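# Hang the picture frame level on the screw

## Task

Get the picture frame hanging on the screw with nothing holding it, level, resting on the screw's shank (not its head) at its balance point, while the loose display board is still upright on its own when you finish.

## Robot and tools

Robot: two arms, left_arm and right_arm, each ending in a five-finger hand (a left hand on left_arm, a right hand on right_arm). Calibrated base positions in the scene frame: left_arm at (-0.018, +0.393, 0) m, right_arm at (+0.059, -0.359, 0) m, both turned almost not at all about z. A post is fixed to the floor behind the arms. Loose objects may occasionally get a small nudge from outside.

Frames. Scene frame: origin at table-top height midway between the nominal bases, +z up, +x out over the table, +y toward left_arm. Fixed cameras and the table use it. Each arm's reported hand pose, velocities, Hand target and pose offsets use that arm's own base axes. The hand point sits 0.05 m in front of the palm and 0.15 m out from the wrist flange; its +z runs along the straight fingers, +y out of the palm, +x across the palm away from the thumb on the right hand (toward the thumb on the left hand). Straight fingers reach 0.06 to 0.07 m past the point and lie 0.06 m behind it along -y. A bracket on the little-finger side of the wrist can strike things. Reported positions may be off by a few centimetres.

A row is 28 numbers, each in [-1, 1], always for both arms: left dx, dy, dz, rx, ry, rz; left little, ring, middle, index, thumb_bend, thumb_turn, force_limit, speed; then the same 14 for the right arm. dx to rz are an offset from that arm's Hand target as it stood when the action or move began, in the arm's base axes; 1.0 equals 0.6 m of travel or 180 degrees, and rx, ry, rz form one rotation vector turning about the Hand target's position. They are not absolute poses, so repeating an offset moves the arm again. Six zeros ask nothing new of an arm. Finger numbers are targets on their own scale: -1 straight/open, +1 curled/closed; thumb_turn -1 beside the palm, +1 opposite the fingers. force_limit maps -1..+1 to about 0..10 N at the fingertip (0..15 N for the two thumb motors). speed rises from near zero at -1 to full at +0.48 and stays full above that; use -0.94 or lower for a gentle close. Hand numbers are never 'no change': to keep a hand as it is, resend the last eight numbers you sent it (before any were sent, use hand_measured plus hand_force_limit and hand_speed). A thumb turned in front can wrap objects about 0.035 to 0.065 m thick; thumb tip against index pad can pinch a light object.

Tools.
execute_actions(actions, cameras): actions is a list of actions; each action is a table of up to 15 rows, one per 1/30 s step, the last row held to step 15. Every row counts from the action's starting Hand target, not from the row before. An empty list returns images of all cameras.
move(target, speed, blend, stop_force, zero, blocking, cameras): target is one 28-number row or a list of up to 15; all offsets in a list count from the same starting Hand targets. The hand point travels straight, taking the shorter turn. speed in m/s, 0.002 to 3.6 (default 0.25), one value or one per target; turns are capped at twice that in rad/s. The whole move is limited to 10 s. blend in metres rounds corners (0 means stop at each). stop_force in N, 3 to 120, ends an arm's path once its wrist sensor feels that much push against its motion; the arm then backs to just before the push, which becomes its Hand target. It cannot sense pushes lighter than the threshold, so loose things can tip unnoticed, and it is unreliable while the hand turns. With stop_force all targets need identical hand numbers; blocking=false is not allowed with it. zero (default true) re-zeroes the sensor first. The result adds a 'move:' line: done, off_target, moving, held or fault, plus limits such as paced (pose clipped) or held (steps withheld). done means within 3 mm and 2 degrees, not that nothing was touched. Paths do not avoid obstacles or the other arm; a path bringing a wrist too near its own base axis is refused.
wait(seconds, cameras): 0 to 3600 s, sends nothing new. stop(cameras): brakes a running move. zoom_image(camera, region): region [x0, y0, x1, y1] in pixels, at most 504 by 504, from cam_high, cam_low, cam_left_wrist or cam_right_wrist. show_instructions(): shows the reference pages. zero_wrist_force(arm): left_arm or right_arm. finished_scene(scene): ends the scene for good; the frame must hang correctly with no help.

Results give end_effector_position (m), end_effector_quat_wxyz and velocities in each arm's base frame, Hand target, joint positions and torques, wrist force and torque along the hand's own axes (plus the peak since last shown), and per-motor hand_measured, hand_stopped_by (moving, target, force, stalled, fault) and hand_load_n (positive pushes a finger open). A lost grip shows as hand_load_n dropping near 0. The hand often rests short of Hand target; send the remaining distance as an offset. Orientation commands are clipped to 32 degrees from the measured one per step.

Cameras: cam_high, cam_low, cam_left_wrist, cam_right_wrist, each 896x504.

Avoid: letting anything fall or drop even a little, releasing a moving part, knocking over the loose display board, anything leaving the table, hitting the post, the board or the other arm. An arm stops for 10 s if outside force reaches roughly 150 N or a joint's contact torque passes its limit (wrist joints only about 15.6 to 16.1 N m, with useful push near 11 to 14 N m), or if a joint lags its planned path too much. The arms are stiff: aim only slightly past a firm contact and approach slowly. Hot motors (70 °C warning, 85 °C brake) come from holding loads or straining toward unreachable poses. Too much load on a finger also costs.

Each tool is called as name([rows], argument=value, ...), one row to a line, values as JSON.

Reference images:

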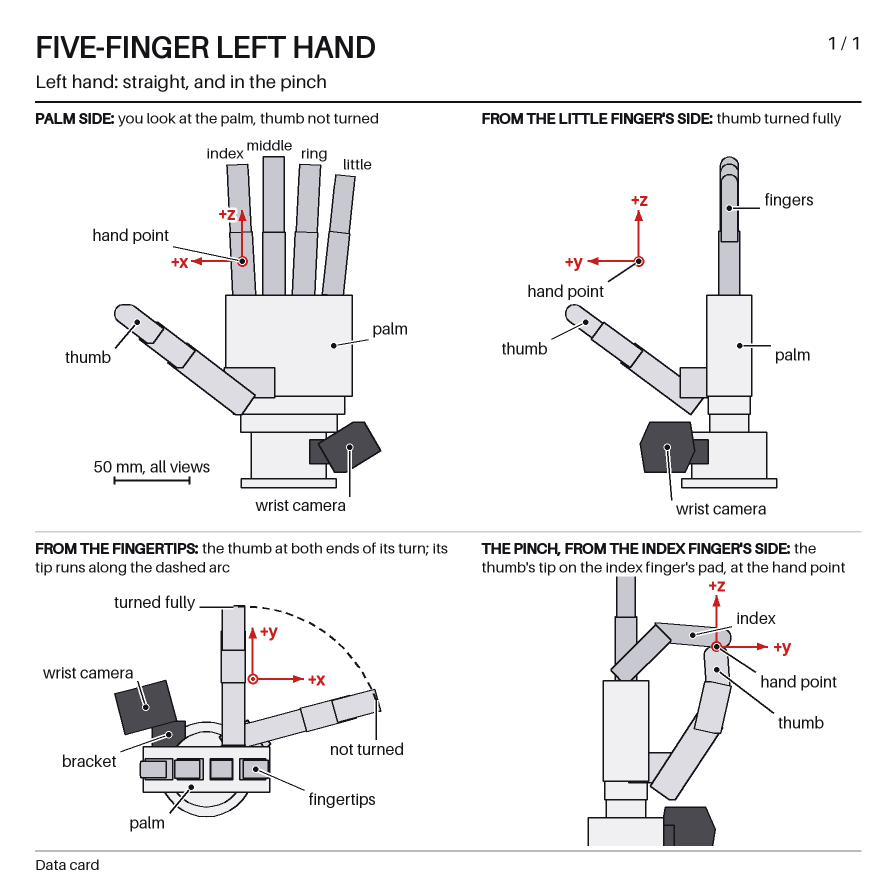

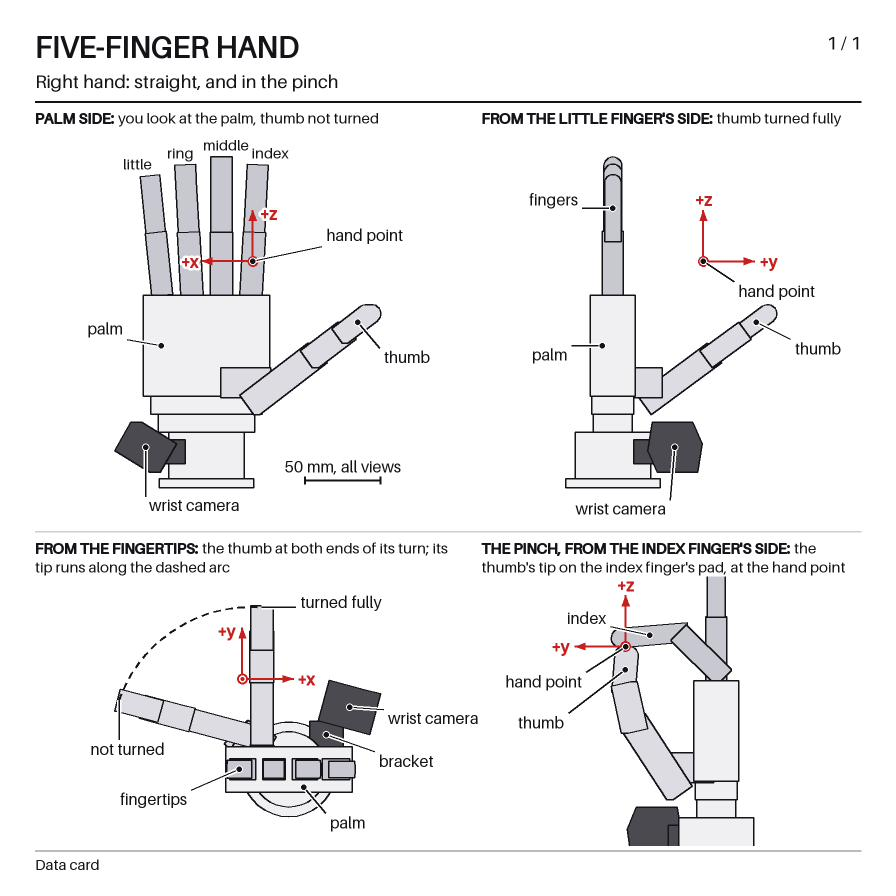

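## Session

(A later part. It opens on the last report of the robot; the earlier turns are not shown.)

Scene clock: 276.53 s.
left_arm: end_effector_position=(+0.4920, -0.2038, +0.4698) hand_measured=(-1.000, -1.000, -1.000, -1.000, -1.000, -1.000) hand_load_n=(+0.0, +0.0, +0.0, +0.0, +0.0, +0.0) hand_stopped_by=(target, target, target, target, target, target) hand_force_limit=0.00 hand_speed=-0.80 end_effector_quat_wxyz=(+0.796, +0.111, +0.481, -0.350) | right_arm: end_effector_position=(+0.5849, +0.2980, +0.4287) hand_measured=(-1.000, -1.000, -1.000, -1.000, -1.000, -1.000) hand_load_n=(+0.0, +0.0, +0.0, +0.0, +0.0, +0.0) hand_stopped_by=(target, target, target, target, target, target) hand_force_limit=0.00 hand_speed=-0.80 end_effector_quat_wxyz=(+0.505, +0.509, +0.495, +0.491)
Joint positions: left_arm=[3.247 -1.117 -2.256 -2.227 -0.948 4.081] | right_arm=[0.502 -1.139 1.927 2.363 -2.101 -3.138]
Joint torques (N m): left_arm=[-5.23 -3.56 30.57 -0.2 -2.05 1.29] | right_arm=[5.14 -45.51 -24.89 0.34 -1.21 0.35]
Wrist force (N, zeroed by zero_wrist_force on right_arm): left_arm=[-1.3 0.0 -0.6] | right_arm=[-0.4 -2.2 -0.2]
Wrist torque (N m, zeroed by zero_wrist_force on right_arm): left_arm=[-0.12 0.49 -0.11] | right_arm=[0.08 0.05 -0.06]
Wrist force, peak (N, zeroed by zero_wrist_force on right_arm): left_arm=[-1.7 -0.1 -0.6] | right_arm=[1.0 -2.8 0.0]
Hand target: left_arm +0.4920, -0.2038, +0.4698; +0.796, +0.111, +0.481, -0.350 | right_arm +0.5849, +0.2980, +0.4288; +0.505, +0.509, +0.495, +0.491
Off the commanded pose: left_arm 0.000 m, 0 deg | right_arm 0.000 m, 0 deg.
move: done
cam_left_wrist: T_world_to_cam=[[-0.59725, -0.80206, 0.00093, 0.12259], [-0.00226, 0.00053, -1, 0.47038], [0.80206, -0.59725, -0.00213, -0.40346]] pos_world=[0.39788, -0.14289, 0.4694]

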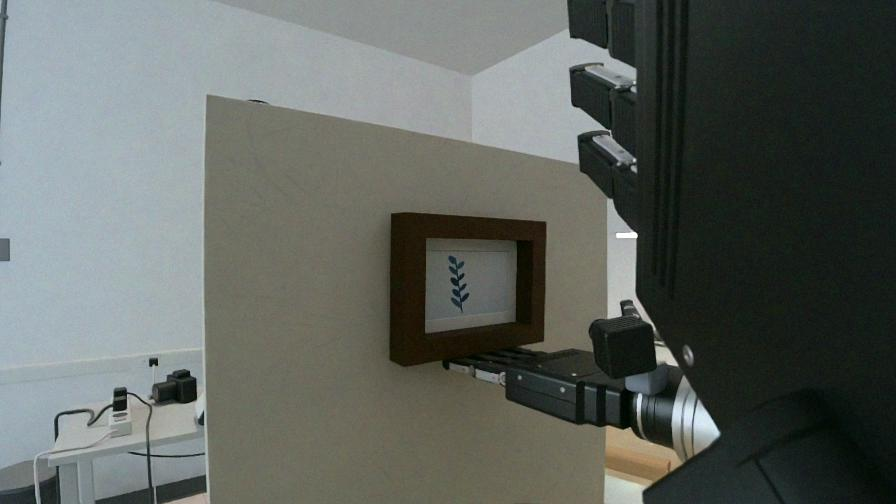

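move(target=[0,0,0,0,0,0,-1,-1,-1,-1,-1,-1,0,-0.8,0,-0.0042,0,0,0,0,-1,-1,-1,-1,-1,-1,0,-0.8], speed=0.01, cameras=["cam_left_wrist","cam_right_wrist"])

zoom_image(camera="cam_left_wrist", region=[360, 190, 620, 430])

Scene clock: 298.33 s.
left_arm: end_effector_position=(+0.4920, -0.2038, +0.4698) hand_measured=(-1.000, -1.000, -1.000, -1.000, -1.000, -1.000) hand_load_n=(+0.0, +0.0, +0.0, +0.0, +0.0, +0.0) hand_stopped_by=(target, target, target, target, target, target) hand_force_limit=0.00 hand_speed=-0.80 end_effector_quat_wxyz=(+0.796, +0.111, +0.481, -0.350) | right_arm: end_effector_position=(+0.5849, +0.2956, +0.4288) hand_measured=(-1.000, -1.000, -1.000, -1.000, -1.000, -1.000) hand_load_n=(+0.0, +0.0, +0.0, +0.0, +0.0, +0.0) hand_stopped_by=(target, target, target, target, target, target) hand_force_limit=0.00 hand_speed=-0.80 end_effector_quat_wxyz=(+0.505, +0.509, +0.495, +0.491)
Joint positions: left_arm=[3.247 -1.117 -2.256 -2.227 -0.948 4.081] | right_arm=[0.497 -1.143 1.932 2.361 -2.096 -3.138]
Joint torques (N m): left_arm=[-5.22 -3.58 30.94 -0.06 -1.96 1.22] | right_arm=[-7.81 -45.84 -9.53 -4.68 2.32 -0.45]
Wrist force (N, zeroed by zero_wrist_force on right_arm): left_arm=[-1.5 -0.1 -0.5] | right_arm=[0.2 -2.0 0.0]
Wrist torque (N m, zeroed by zero_wrist_force on right_arm): left_arm=[-0.14 0.52 -0.11] | right_arm=[0.10 -0.01 -0.05]
Wrist force, peak (N, zeroed by zero_wrist_force on right_arm): left_arm=[-1.7 -0.2 -0.6] | right_arm=[0.1 -2.7 -0.3]
Hand target: left_arm +0.4920, -0.2038, +0.4698; +0.796, +0.111, +0.481, -0.350 | right_arm +0.5849, +0.2955, +0.4288; +0.505, +0.509, +0.495, +0.491
Off the commanded pose: left_arm 0.000 m, 0 deg | right_arm 0.000 m, 0 deg.
move: done
cam_left_wrist: T_world_to_cam=[[-0.59725, -0.80206, 0.00093, 0.12259], [-0.00226, 0.00053, -1, 0.47038], [0.80206, -0.59725, -0.00213, -0.40346]] pos_world=[0.39788, -0.14289, 0.4694]
cam_right_wrist: T_world_to_cam=[[0.01116, 0.21222, 0.97716, -0.48629], [-0.56668, -0.8038, 0.18104, 0.48908], [0.82386, -0.55576, 0.11129, -0.24724]] pos_world=[0.48628, 0.35891, 0.41415]

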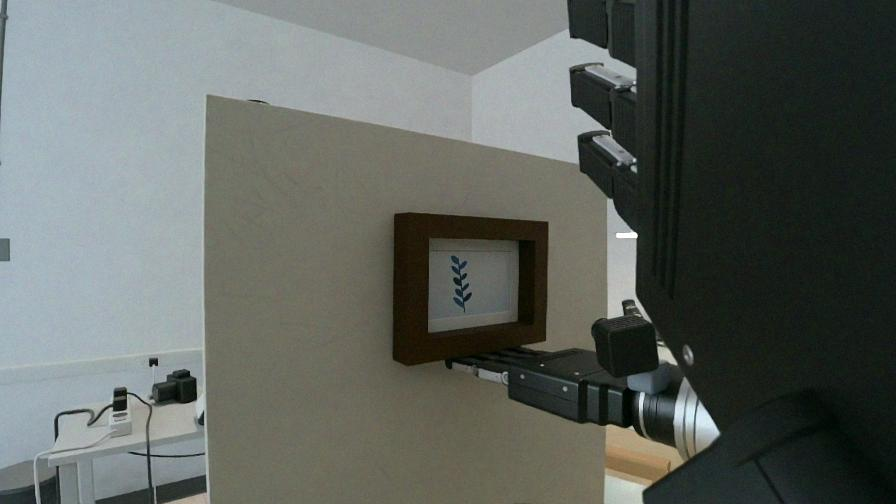

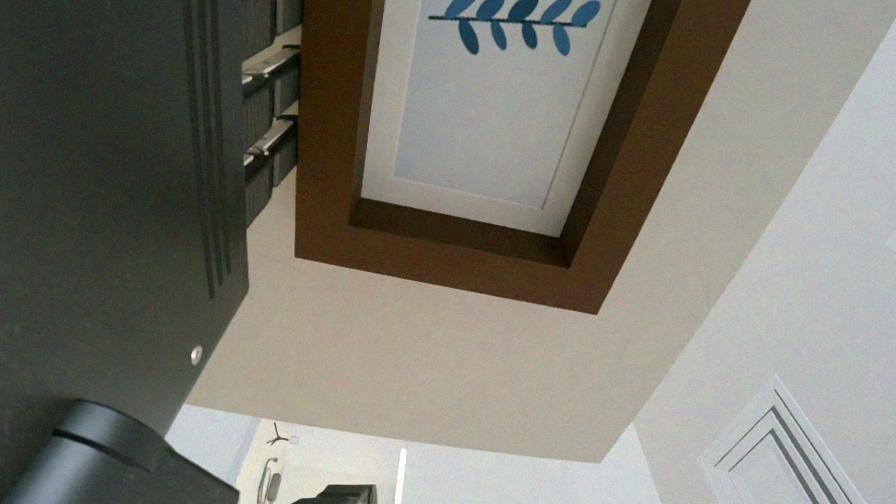

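Scaled by 1.938 from the camera's image (finer frame: 1280x720).

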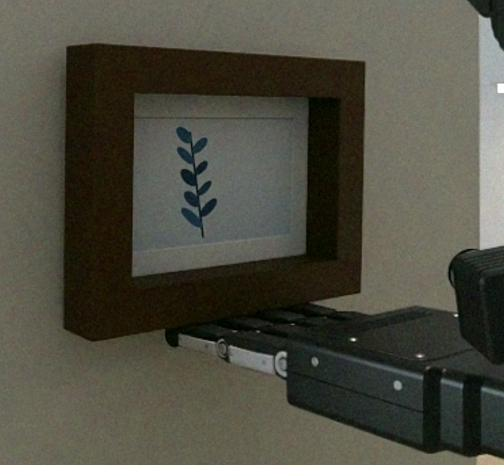

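move(target=[0,0,0,0,0,0,-1,-1,-1,-1,-1,-1,0,-0.8,0,0,-0.006,0,0,0,-1,-1,-1,-1,-1,-1,0,-0.8], speed=0.008, cameras=["cam_left_wrist"])

zoom_image(camera="cam_left_wrist", region=[360, 190, 620, 430])

Scene clock: 303.30 s.
left_arm: end_effector_position=(+0.4920, -0.2038, +0.4698) hand_measured=(-1.000, -1.000, -1.000, -1.000, -1.000, -1.000) hand_load_n=(+0.0, +0.0, +0.0, +0.0, +0.0, +0.0) hand_stopped_by=(target, target, target, target, target, target) hand_force_limit=0.00 hand_speed=-0.80 end_effector_quat_wxyz=(+0.796, +0.111, +0.481, -0.350) | right_arm: end_effector_position=(+0.5849, +0.2955, +0.4252) hand_measured=(-1.000, -1.000, -1.000, -1.000, -1.000, -1.000) hand_load_n=(+0.5, +0.0, +0.0, +0.0, +0.0, +0.0) hand_stopped_by=(target, target, target, target, target, target) hand_force_limit=0.00 hand_speed=-0.80 end_effector_quat_wxyz=(+0.505, +0.509, +0.495, +0.491)
Joint positions: left_arm=[3.247 -1.117 -2.256 -2.227 -0.948 4.081] | right_arm=[0.497 -1.136 1.934 2.352 -2.096 -3.138]
Joint torques (N m): left_arm=[-5.05 -3.3 30.15 0 -1.98 1.27] | right_arm=[-7.07 -31.36 -8.77 -4.16 2.17 -2.07]
Wrist force (N, zeroed by zero_wrist_force on right_arm): left_arm=[-1.5 0.2 -0.8] | right_arm=[0.3 -1.3 -0.4]
Wrist torque (N m, zeroed by zero_wrist_force on right_arm): left_arm=[-0.07 0.53 -0.13] | right_arm=[0.11 0.01 -0.04]
Wrist force, peak (N, zeroed by zero_wrist_force on right_arm): left_arm=[-1.7 0.1 -0.6] | right_arm=[0.1 -2.6 -0.5]
Hand target: left_arm +0.4920, -0.2038, +0.4698; +0.796, +0.111, +0.481, -0.350 | right_arm +0.5849, +0.2955, +0.4252; +0.505, +0.509, +0.495, +0.491
Off the commanded pose: left_arm 0.000 m, 0 deg | right_arm 0.000 m, 0 deg.
move: done
cam_left_wrist: T_world_to_cam=[[-0.59725, -0.80206, 0.00093, 0.12259], [-0.00226, 0.00053, -1, 0.47038], [0.80206, -0.59725, -0.00213, -0.40346]] pos_world=[0.39788, -0.14289, 0.4694]

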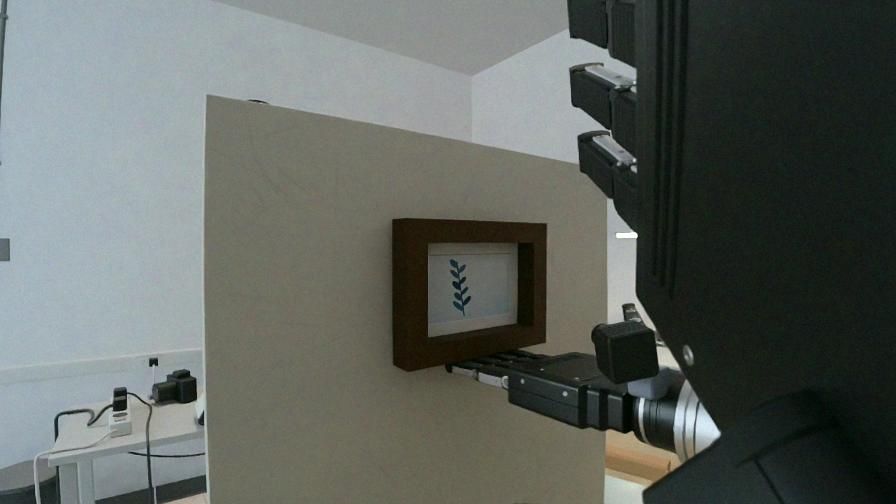

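Scaled by 1.938 from the camera's image (finer frame: 1280x720).

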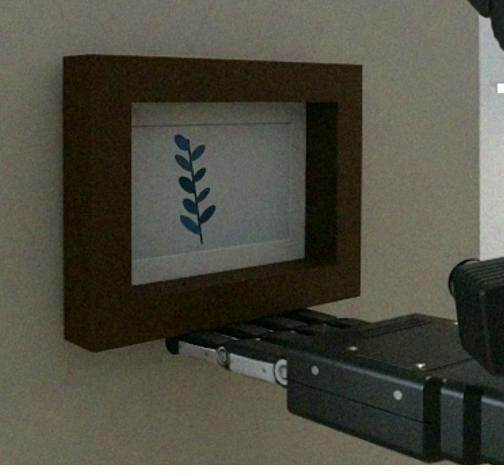

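move(target=[0,0,0,0,0,0,-1,-1,-1,-1,-1,-1,0,-0.8,0,0,-0.004,0,0,0,-1,-1,-1,-1,-1,-1,0,-0.8], speed=0.008, cameras=["cam_left_wrist"])

zoom_image(camera="cam_left_wrist", region=[360, 190, 620, 430])

Scene clock: 308.37 s.
left_arm: end_effector_position=(+0.4920, -0.2038, +0.4698) hand_measured=(-1.000, -1.000, -1.000, -1.000, -1.000, -1.000) hand_load_n=(+0.0, +0.0, +0.0, +0.0, +0.0, +0.0) hand_stopped_by=(target, target, target, target, target, target) hand_force_limit=0.00 hand_speed=-0.80 end_effector_quat_wxyz=(+0.796, +0.111, +0.481, -0.350) | right_arm: end_effector_position=(+0.5849, +0.2955, +0.4228) hand_measured=(-1.000, -1.000, -1.000, -1.000, -1.000, -1.000) hand_load_n=(+0.0, +0.0, +0.0, +0.0, +0.0, +0.0) hand_stopped_by=(target, target, target, target, target, target) hand_force_limit=0.00 hand_speed=-0.80 end_effector_quat_wxyz=(+0.505, +0.509, +0.495, +0.491)
Joint positions: left_arm=[3.247 -1.117 -2.256 -2.227 -0.948 4.081] | right_arm=[0.497 -1.132 1.936 2.346 -2.096 -3.138]
Joint torques (N m): left_arm=[-4.94 -3.42 30.26 0.09 -1.94 1.23] | right_arm=[-7.85 -29.95 -8.06 -3.58 1.89 -1.55]
Wrist force (N, zeroed by zero_wrist_force on right_arm): left_arm=[-1.4 0.0 -0.6] | right_arm=[0.0 0.6 -0.3]
Wrist torque (N m, zeroed by zero_wrist_force on right_arm): left_arm=[-0.12 0.51 -0.11] | right_arm=[0.13 0.01 0.01]
Wrist force, peak (N, zeroed by zero_wrist_force on right_arm): left_arm=[-1.7 0.0 -0.6] | right_arm=[0.3 -1.6 0.0]
Hand target: left_arm +0.4920, -0.2038, +0.4698; +0.796, +0.111, +0.481, -0.350 | right_arm +0.5849, +0.2955, +0.4228; +0.505, +0.509, +0.495, +0.491
Off the commanded pose: left_arm 0.000 m, 0 deg | right_arm 0.000 m, 0 deg.
move: done
cam_left_wrist: T_world_to_cam=[[-0.59725, -0.80206, 0.00093, 0.12259], [-0.00226, 0.00053, -1, 0.47038], [0.80206, -0.59725, -0.00213, -0.40346]] pos_world=[0.39788, -0.14289, 0.4694]

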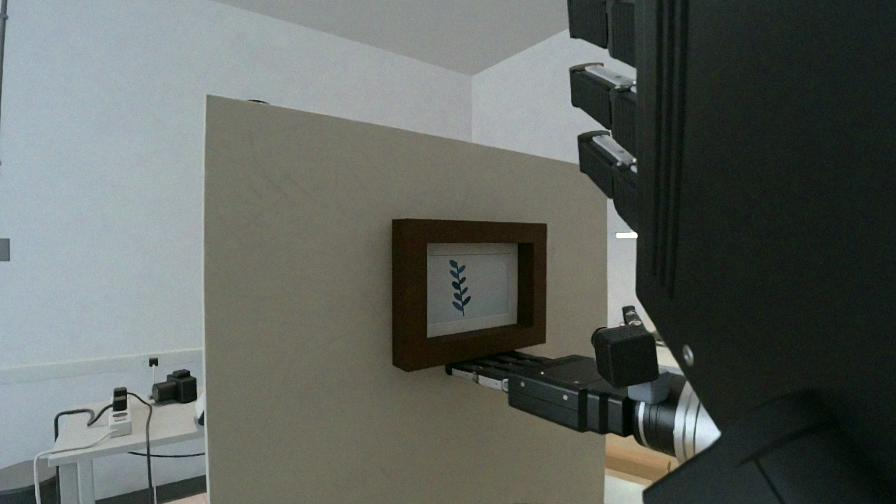

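Scaled by 1.938 from the camera's image (finer frame: 1280x720).

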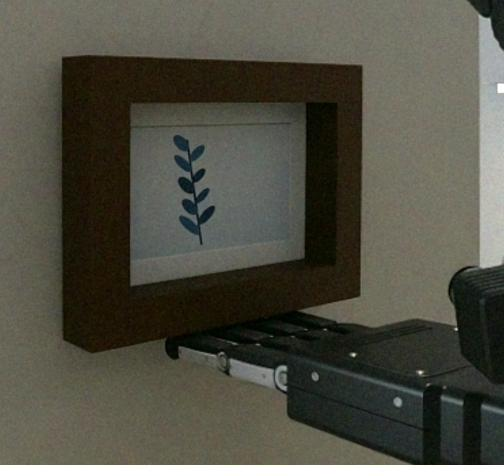

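move(target=[0,0,0,0,0,0,-1,-1,-1,-1,-1,-1,0,-0.8,0,0,-0.04,0,0,0,-1,-1,-1,-1,-1,-1,0,-0.8], speed=0.02, cameras=["cam_left_wrist","cam_high"])

zoom_image(camera="cam_left_wrist", region=[360, 190, 620, 430])

zoom_image(camera="cam_left_wrist", region=[180, 80, 620, 400])

Scene clock: 314.03 s.
left_arm: end_effector_position=(+0.4920, -0.2038, +0.4698) hand_measured=(-1.000, -1.000, -1.000, -1.000, -1.000, -1.000) hand_load_n=(+0.0, +0.0, +0.0, +0.0, +0.0, +0.0) hand_stopped_by=(target, target, target, target, target, target) hand_force_limit=0.00 hand_speed=-0.80 end_effector_quat_wxyz=(+0.796, +0.111, +0.481, -0.350) | right_arm: end_effector_position=(+0.5849, +0.2955, +0.3988) hand_measured=(-1.000, -1.000, -1.000, -1.000, -1.000, -1.000) hand_load_n=(+0.0, +0.0, +0.0, +0.0, +0.0, +0.0) hand_stopped_by=(target, target, target, target, target, target) hand_force_limit=0.00 hand_speed=-0.80 end_effector_quat_wxyz=(+0.505, +0.509, +0.495, +0.491)
Joint positions: left_arm=[3.247 -1.117 -2.256 -2.227 -0.948 4.081] | right_arm=[0.497 -1.087 1.95 2.288 -2.096 -3.138]
Joint torques (N m): left_arm=[-4.93 -3.19 29.74 0.1 -1.79 1.28] | right_arm=[-4.74 -31 -7.8 -3.98 0.48 1.71]
Wrist force (N, zeroed by zero_wrist_force on right_arm): left_arm=[-1.4 -0.1 -0.4] | right_arm=[0.0 0.4 -0.3]
Wrist torque (N m, zeroed by zero_wrist_force on right_arm): left_arm=[-0.14 0.51 -0.10] | right_arm=[0.12 0.02 0.01]
Wrist force, peak (N, zeroed by zero_wrist_force on right_arm): left_arm=[-1.7 -0.1 -0.6] | right_arm=[0.0 0.9 -0.1]
Hand target: left_arm +0.4920, -0.2038, +0.4698; +0.796, +0.111, +0.481, -0.350 | right_arm +0.5849, +0.2955, +0.3988; +0.505, +0.509, +0.495, +0.491
Off the commanded pose: left_arm 0.000 m, 0 deg | right_arm 0.000 m, 0 deg.
move: done
cam_left_wrist: T_world_to_cam=[[-0.59725, -0.80206, 0.00093, 0.12259], [-0.00226, 0.00053, -1, 0.47038], [0.80206, -0.59725, -0.00213, -0.40346]] pos_world=[0.39788, -0.14289, 0.4694]
Images, in order (width x height): cam_high 896x504, cam_left_wrist 896x504.

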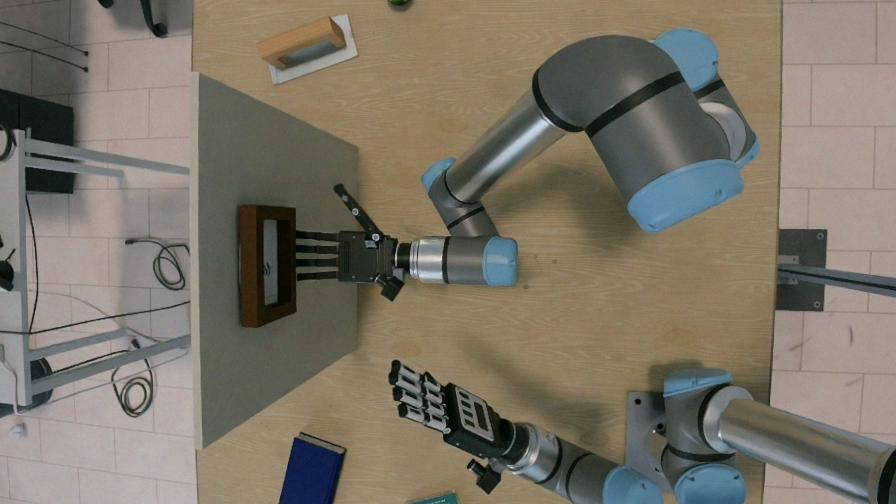

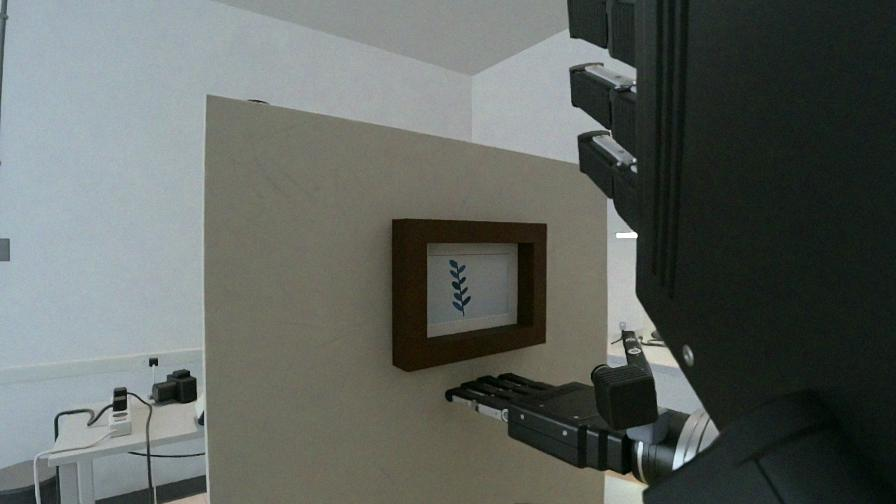

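Scaled by 1.938 from the camera's image (finer frame: 1280x720).

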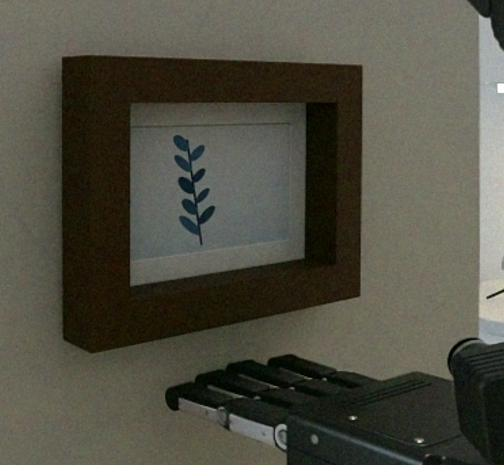

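Scaled by 1.145 from the camera's image (finer frame: 1280x720).

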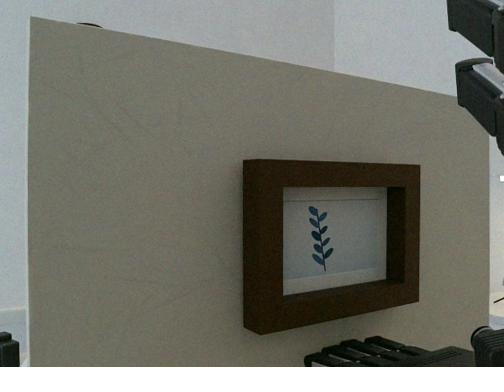

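move([
  [0,0,0,0,0,0,-1,-1,-1,-1,-1,-1,0,-0.8,0,0,0,0,0,0,-1,-1,-1,-1,-1,-1,0,-0.8],
  [0,0,0,0,0,0,-1,-1,-1,-1,-1,-1,0,-0.8,-0.2055,-0.0325,-0.045,0,0,0,-1,-1,-1,-1,-1,-1,0,-0.8],
  [0,0,0,0,0,0,-1,-1,-1,-1,-1,-1,0,-0.8,-0.2055,-0.22,0.055,0.569,0.338,0.503,-1,-1,-1,-1,-1,-1,0,-0.8],
  [0,0,0,0,0,0,-1,-1,-1,-1,-1,-1,0,-0.8,0.04,-0.2925,0.135,0.569,0.338,0.503,-1,-1,-1,-1,-1,-1,0,-0.8],
  [0,0,0,0,0,0,-1,-1,-1,-1,-1,-1,0,-0.8,0.0945,-0.2525,0.135,0.569,0.338,0.503,-1,-1,-1,-1,-1,-1,0,-0.8],
], speed=[0.1,0.25,0.5,0.25,0.1], blend=0.02, cameras=["all"])

zoom_image(camera="cam_right_wrist", region=[440, 190, 500, 290])

zoom_image(camera="cam_right_wrist", region=[390, 160, 550, 460])

Scene clock: 328.30 s.
left_arm: end_effector_position=(+0.4920, -0.2038, +0.4698) hand_measured=(-1.000, -1.000, -1.000, -1.000, -1.000, -1.000) hand_load_n=(+0.0, +0.0, +0.0, +0.0, +0.0, +0.0) hand_stopped_by=(target, target, target, target, target, target) hand_force_limit=0.00 hand_speed=-0.80 end_effector_quat_wxyz=(+0.796, +0.111, +0.481, -0.350) | right_arm: end_effector_position=(+0.6415, +0.1440, +0.4797) hand_measured=(-1.000, -1.000, -1.000, -1.000, -1.000, -1.000) hand_load_n=(+0.0, +0.0, +0.0, +0.0, +0.0, +0.0) hand_stopped_by=(target, target, target, target, target, target) hand_force_limit=0.00 hand_speed=-0.80 end_effector_quat_wxyz=(+0.685, -0.371, -0.301, -0.551)
Joint positions: left_arm=[3.247 -1.117 -2.256 -2.227 -0.948 4.081] | right_arm=[-0.376 -1.156 1.755 3.593 0.678 -2.297]
Joint torques (N m): left_arm=[-4.73 -2.42 29.75 0.26 -1.7 1.35] | right_arm=[5.88 -31.15 -27.35 0.65 -0.99 -2.7]
Wrist force (N, zeroed by zero_wrist_force on right_arm): left_arm=[-1.4 -0.2 -0.6] | right_arm=[1.8 -0.1 0.4]
Wrist torque (N m, zeroed by zero_wrist_force on right_arm): left_arm=[-0.14 0.51 -0.11] | right_arm=[0.10 -0.23 0.15]
Wrist force, peak (N, zeroed by zero_wrist_force on right_arm): left_arm=[-1.8 -0.2 -0.7] | right_arm=[3.0 0.1 -0.8]
Hand target: left_arm +0.4920, -0.2038, +0.4698; +0.796, +0.111, +0.481, -0.350 | right_arm +0.6416, +0.1440, +0.4798; +0.685, -0.371, -0.301, -0.551
Off the commanded pose: left_arm 0.000 m, 0 deg | right_arm 0.000 m, 0 deg.
move: done; blend cut to 0 m at target 1
cam_left_wrist: T_world_to_cam=[[-0.59725, -0.80206, 0.00093, 0.12259], [-0.00226, 0.00053, -1, 0.47038], [0.80206, -0.59725, -0.00213, -0.40346]] pos_world=[0.39788, -0.14289, 0.4694]
cam_right_wrist: T_world_to_cam=[[1, 0.00118, 0.00044, -0.63995], [0.00044, -0.00091, -1, 0.47724], [-0.00118, 1, -0.00091, -0.02474]] pos_world=[0.63971, 0.02593, 0.4775]

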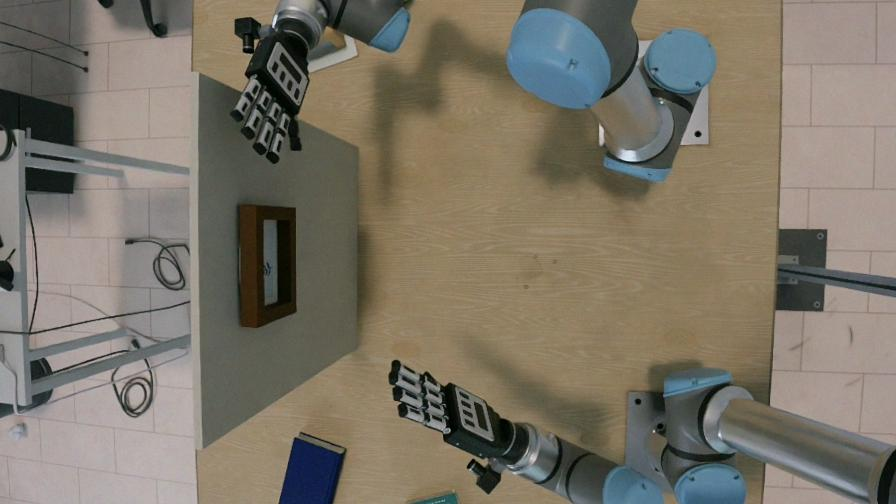

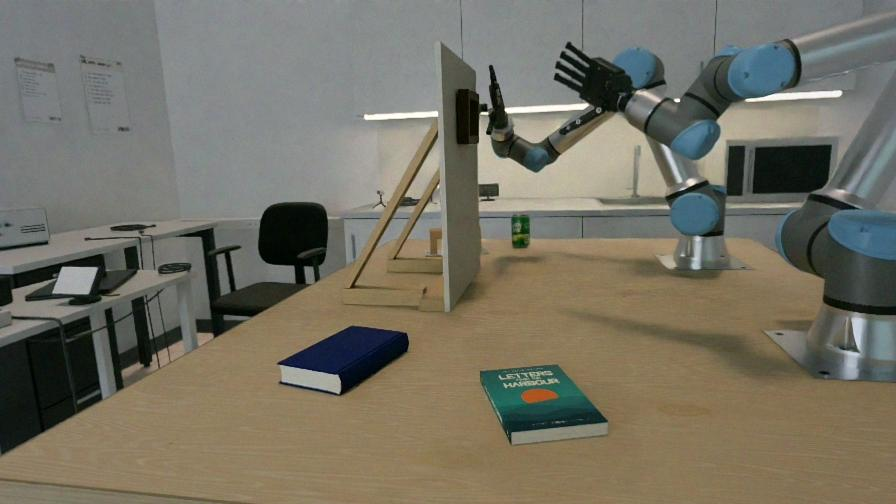

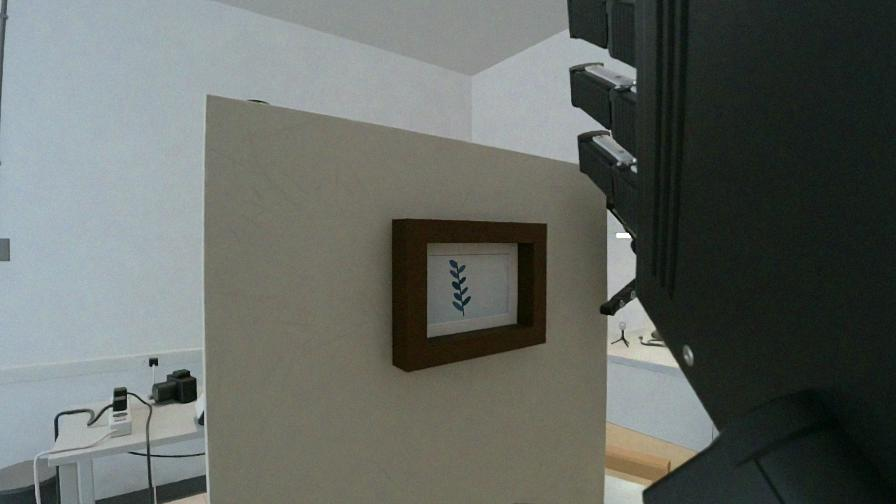

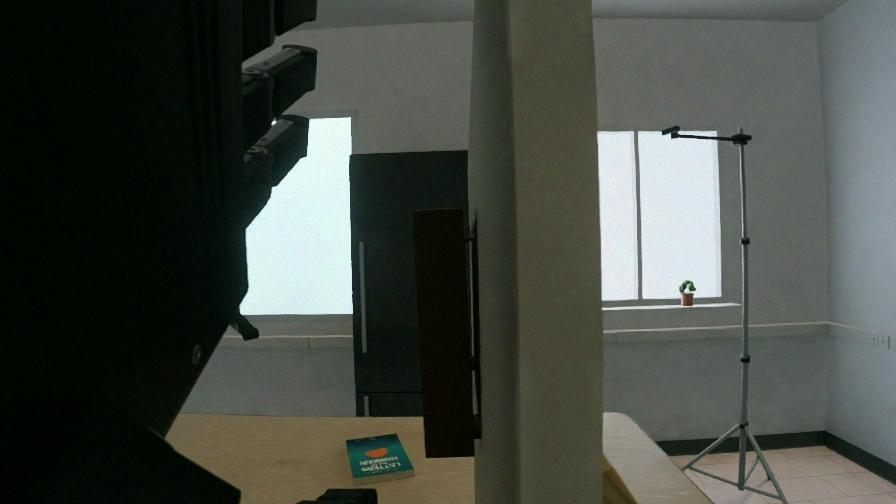

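Scaled by 5.040 from the camera's image (finer frame: 1280x720).

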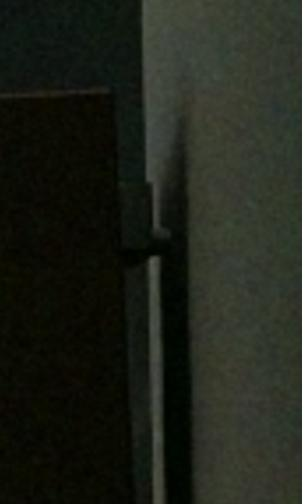

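Scaled by 1.680 from the camera's image (finer frame: 1280x720).

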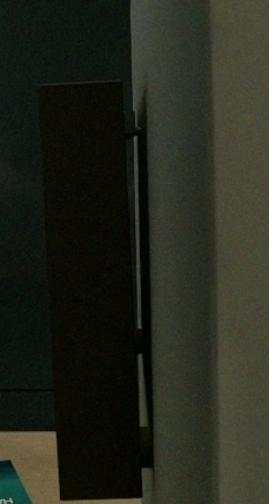

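move([
  [-0.1,0.15,0,0,0,0,-1,-1,-1,-1,-1,-1,0,-0.8,-0.325,0,-0.078,0,0,0,-1,-1,-1,-1,-1,-1,0,-0.8],
  [-0.15,0.25,0,0,0,0,-1,-1,-1,-1,-1,-1,0,-0.8,-0.325,0.29,-0.078,0,0,-0.5,-1,-1,-1,-1,-1,-1,0,-0.8],
], speed=0.3, blend=0.03, cameras=["cam_right_wrist","cam_high","cam_left_wrist"])

zoom_image(camera="cam_right_wrist", region=[300, 150, 640, 400])

Scene clock: 340.50 s.
left_arm: end_effector_position=(+0.4020, -0.0539, +0.4698) hand_measured=(-1.000, -1.000, -1.000, -1.000, -1.000, -1.000) hand_load_n=(+0.0, +0.0, +0.0, +0.0, +0.0, +0.0) hand_stopped_by=(target, target, target, target, target, target) hand_force_limit=0.00 hand_speed=-0.80 end_effector_quat_wxyz=(+0.796, +0.111, +0.481, -0.350) | right_arm: end_effector_position=(+0.4466, +0.3180, +0.4330) hand_measured=(-1.000, -1.000, -1.000, -1.000, -1.000, -1.000) hand_load_n=(+0.0, +0.0, +0.0, +0.0, +0.0, +0.0) hand_stopped_by=(target, target, target, target, target, target) hand_force_limit=0.00 hand_speed=-0.80 end_effector_quat_wxyz=(-0.095, +0.475, -0.049, +0.874)
Joint positions: left_arm=[4.181 -0.565 -2.656 -1.309 -0.548 2.741] | right_arm=[0.73 -1.592 2.067 5.094 2.161 -4.951]
Joint torques (N m): left_arm=[7.84 -23.39 13.85 5.47 -3.42 -1.14] | right_arm=[7.15 -15.52 -27.85 -4.91 1.83 -2.96]
Wrist force (N, zeroed by zero_wrist_force on right_arm): left_arm=[-1.1 -0.1 -0.8] | right_arm=[2.2 -0.7 0.7]
Wrist torque (N m, zeroed by zero_wrist_force on right_arm): left_arm=[-0.11 0.44 0.04] | right_arm=[-0.04 -0.34 0.14]
Wrist force, peak (N, zeroed by zero_wrist_force on right_arm): left_arm=[-1.5 -0.7 -0.9] | right_arm=[2.4 -2.0 1.1]
Hand target: left_arm +0.4020, -0.0538, +0.4698; +0.796, +0.111, +0.481, -0.350 | right_arm +0.4466, +0.3180, +0.4330; -0.094, +0.475, -0.049, +0.874
Off the commanded pose: left_arm 0.000 m, 0 deg | right_arm 0.000 m, 0 deg.
move: done
cam_left_wrist: T_world_to_cam=[[-0.59718, -0.80211, 0.00101, 0.18909], [-0.00231, 0.00046, -1, 0.47011], [0.8021, -0.59718, -0.00213, -0.24171]] pos_world=[0.30788, 0.00711, 0.4694]
cam_right_wrist: T_world_to_cam=[[0.00128, -1, 0.00044, 0.31908], [-0.00091, -0.00044, -1, 0.43113], [1, 0.00128, -0.00091, -0.32855]] pos_world=[0.32853, 0.31969, 0.43069]
Images, in order (width x height): cam_high 896x504, cam_left_wrist 896x504, cam_right_wrist 896x504.

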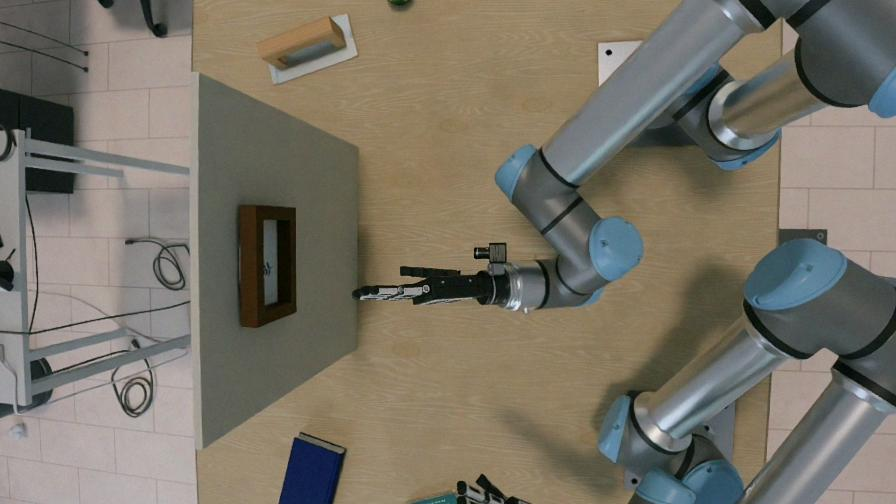

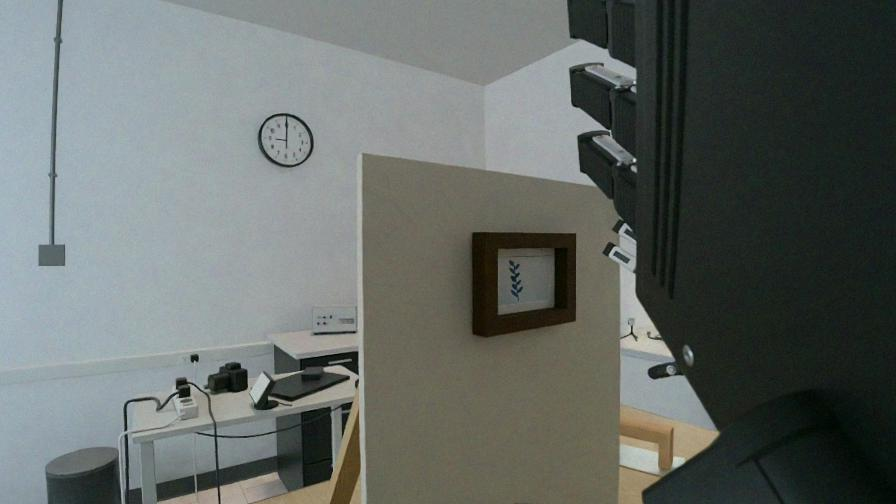

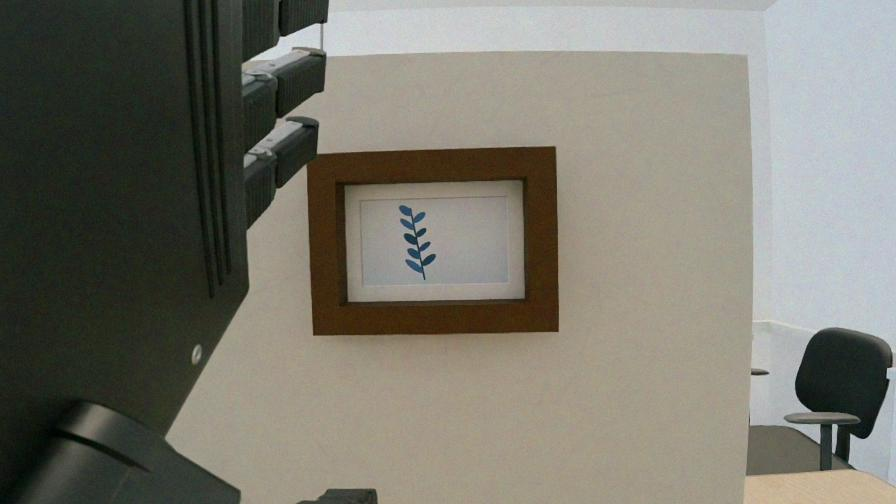

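Scaled by 1.482 from the camera's image (finer frame: 1280x720).

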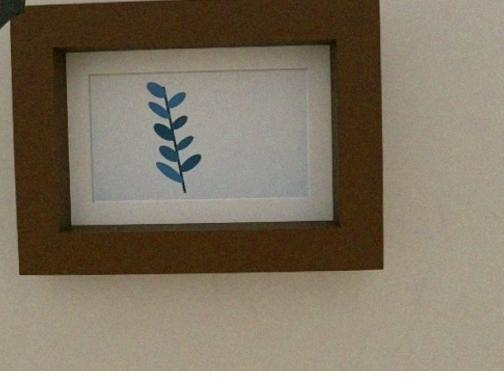

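zoom_image(camera="cam_high", region=[215, 180, 365, 360])

Scaled by 2.800 from the camera's image (finer frame: 1280x720).

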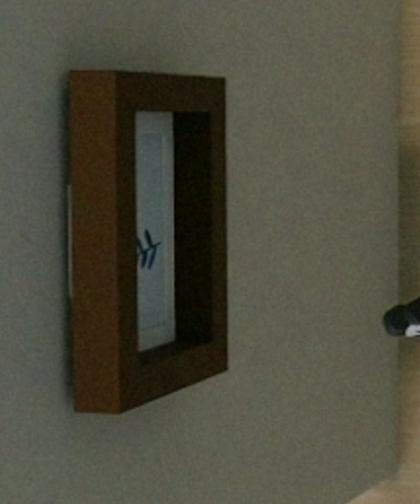

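finished_scene()

The scene is finished: the task was done.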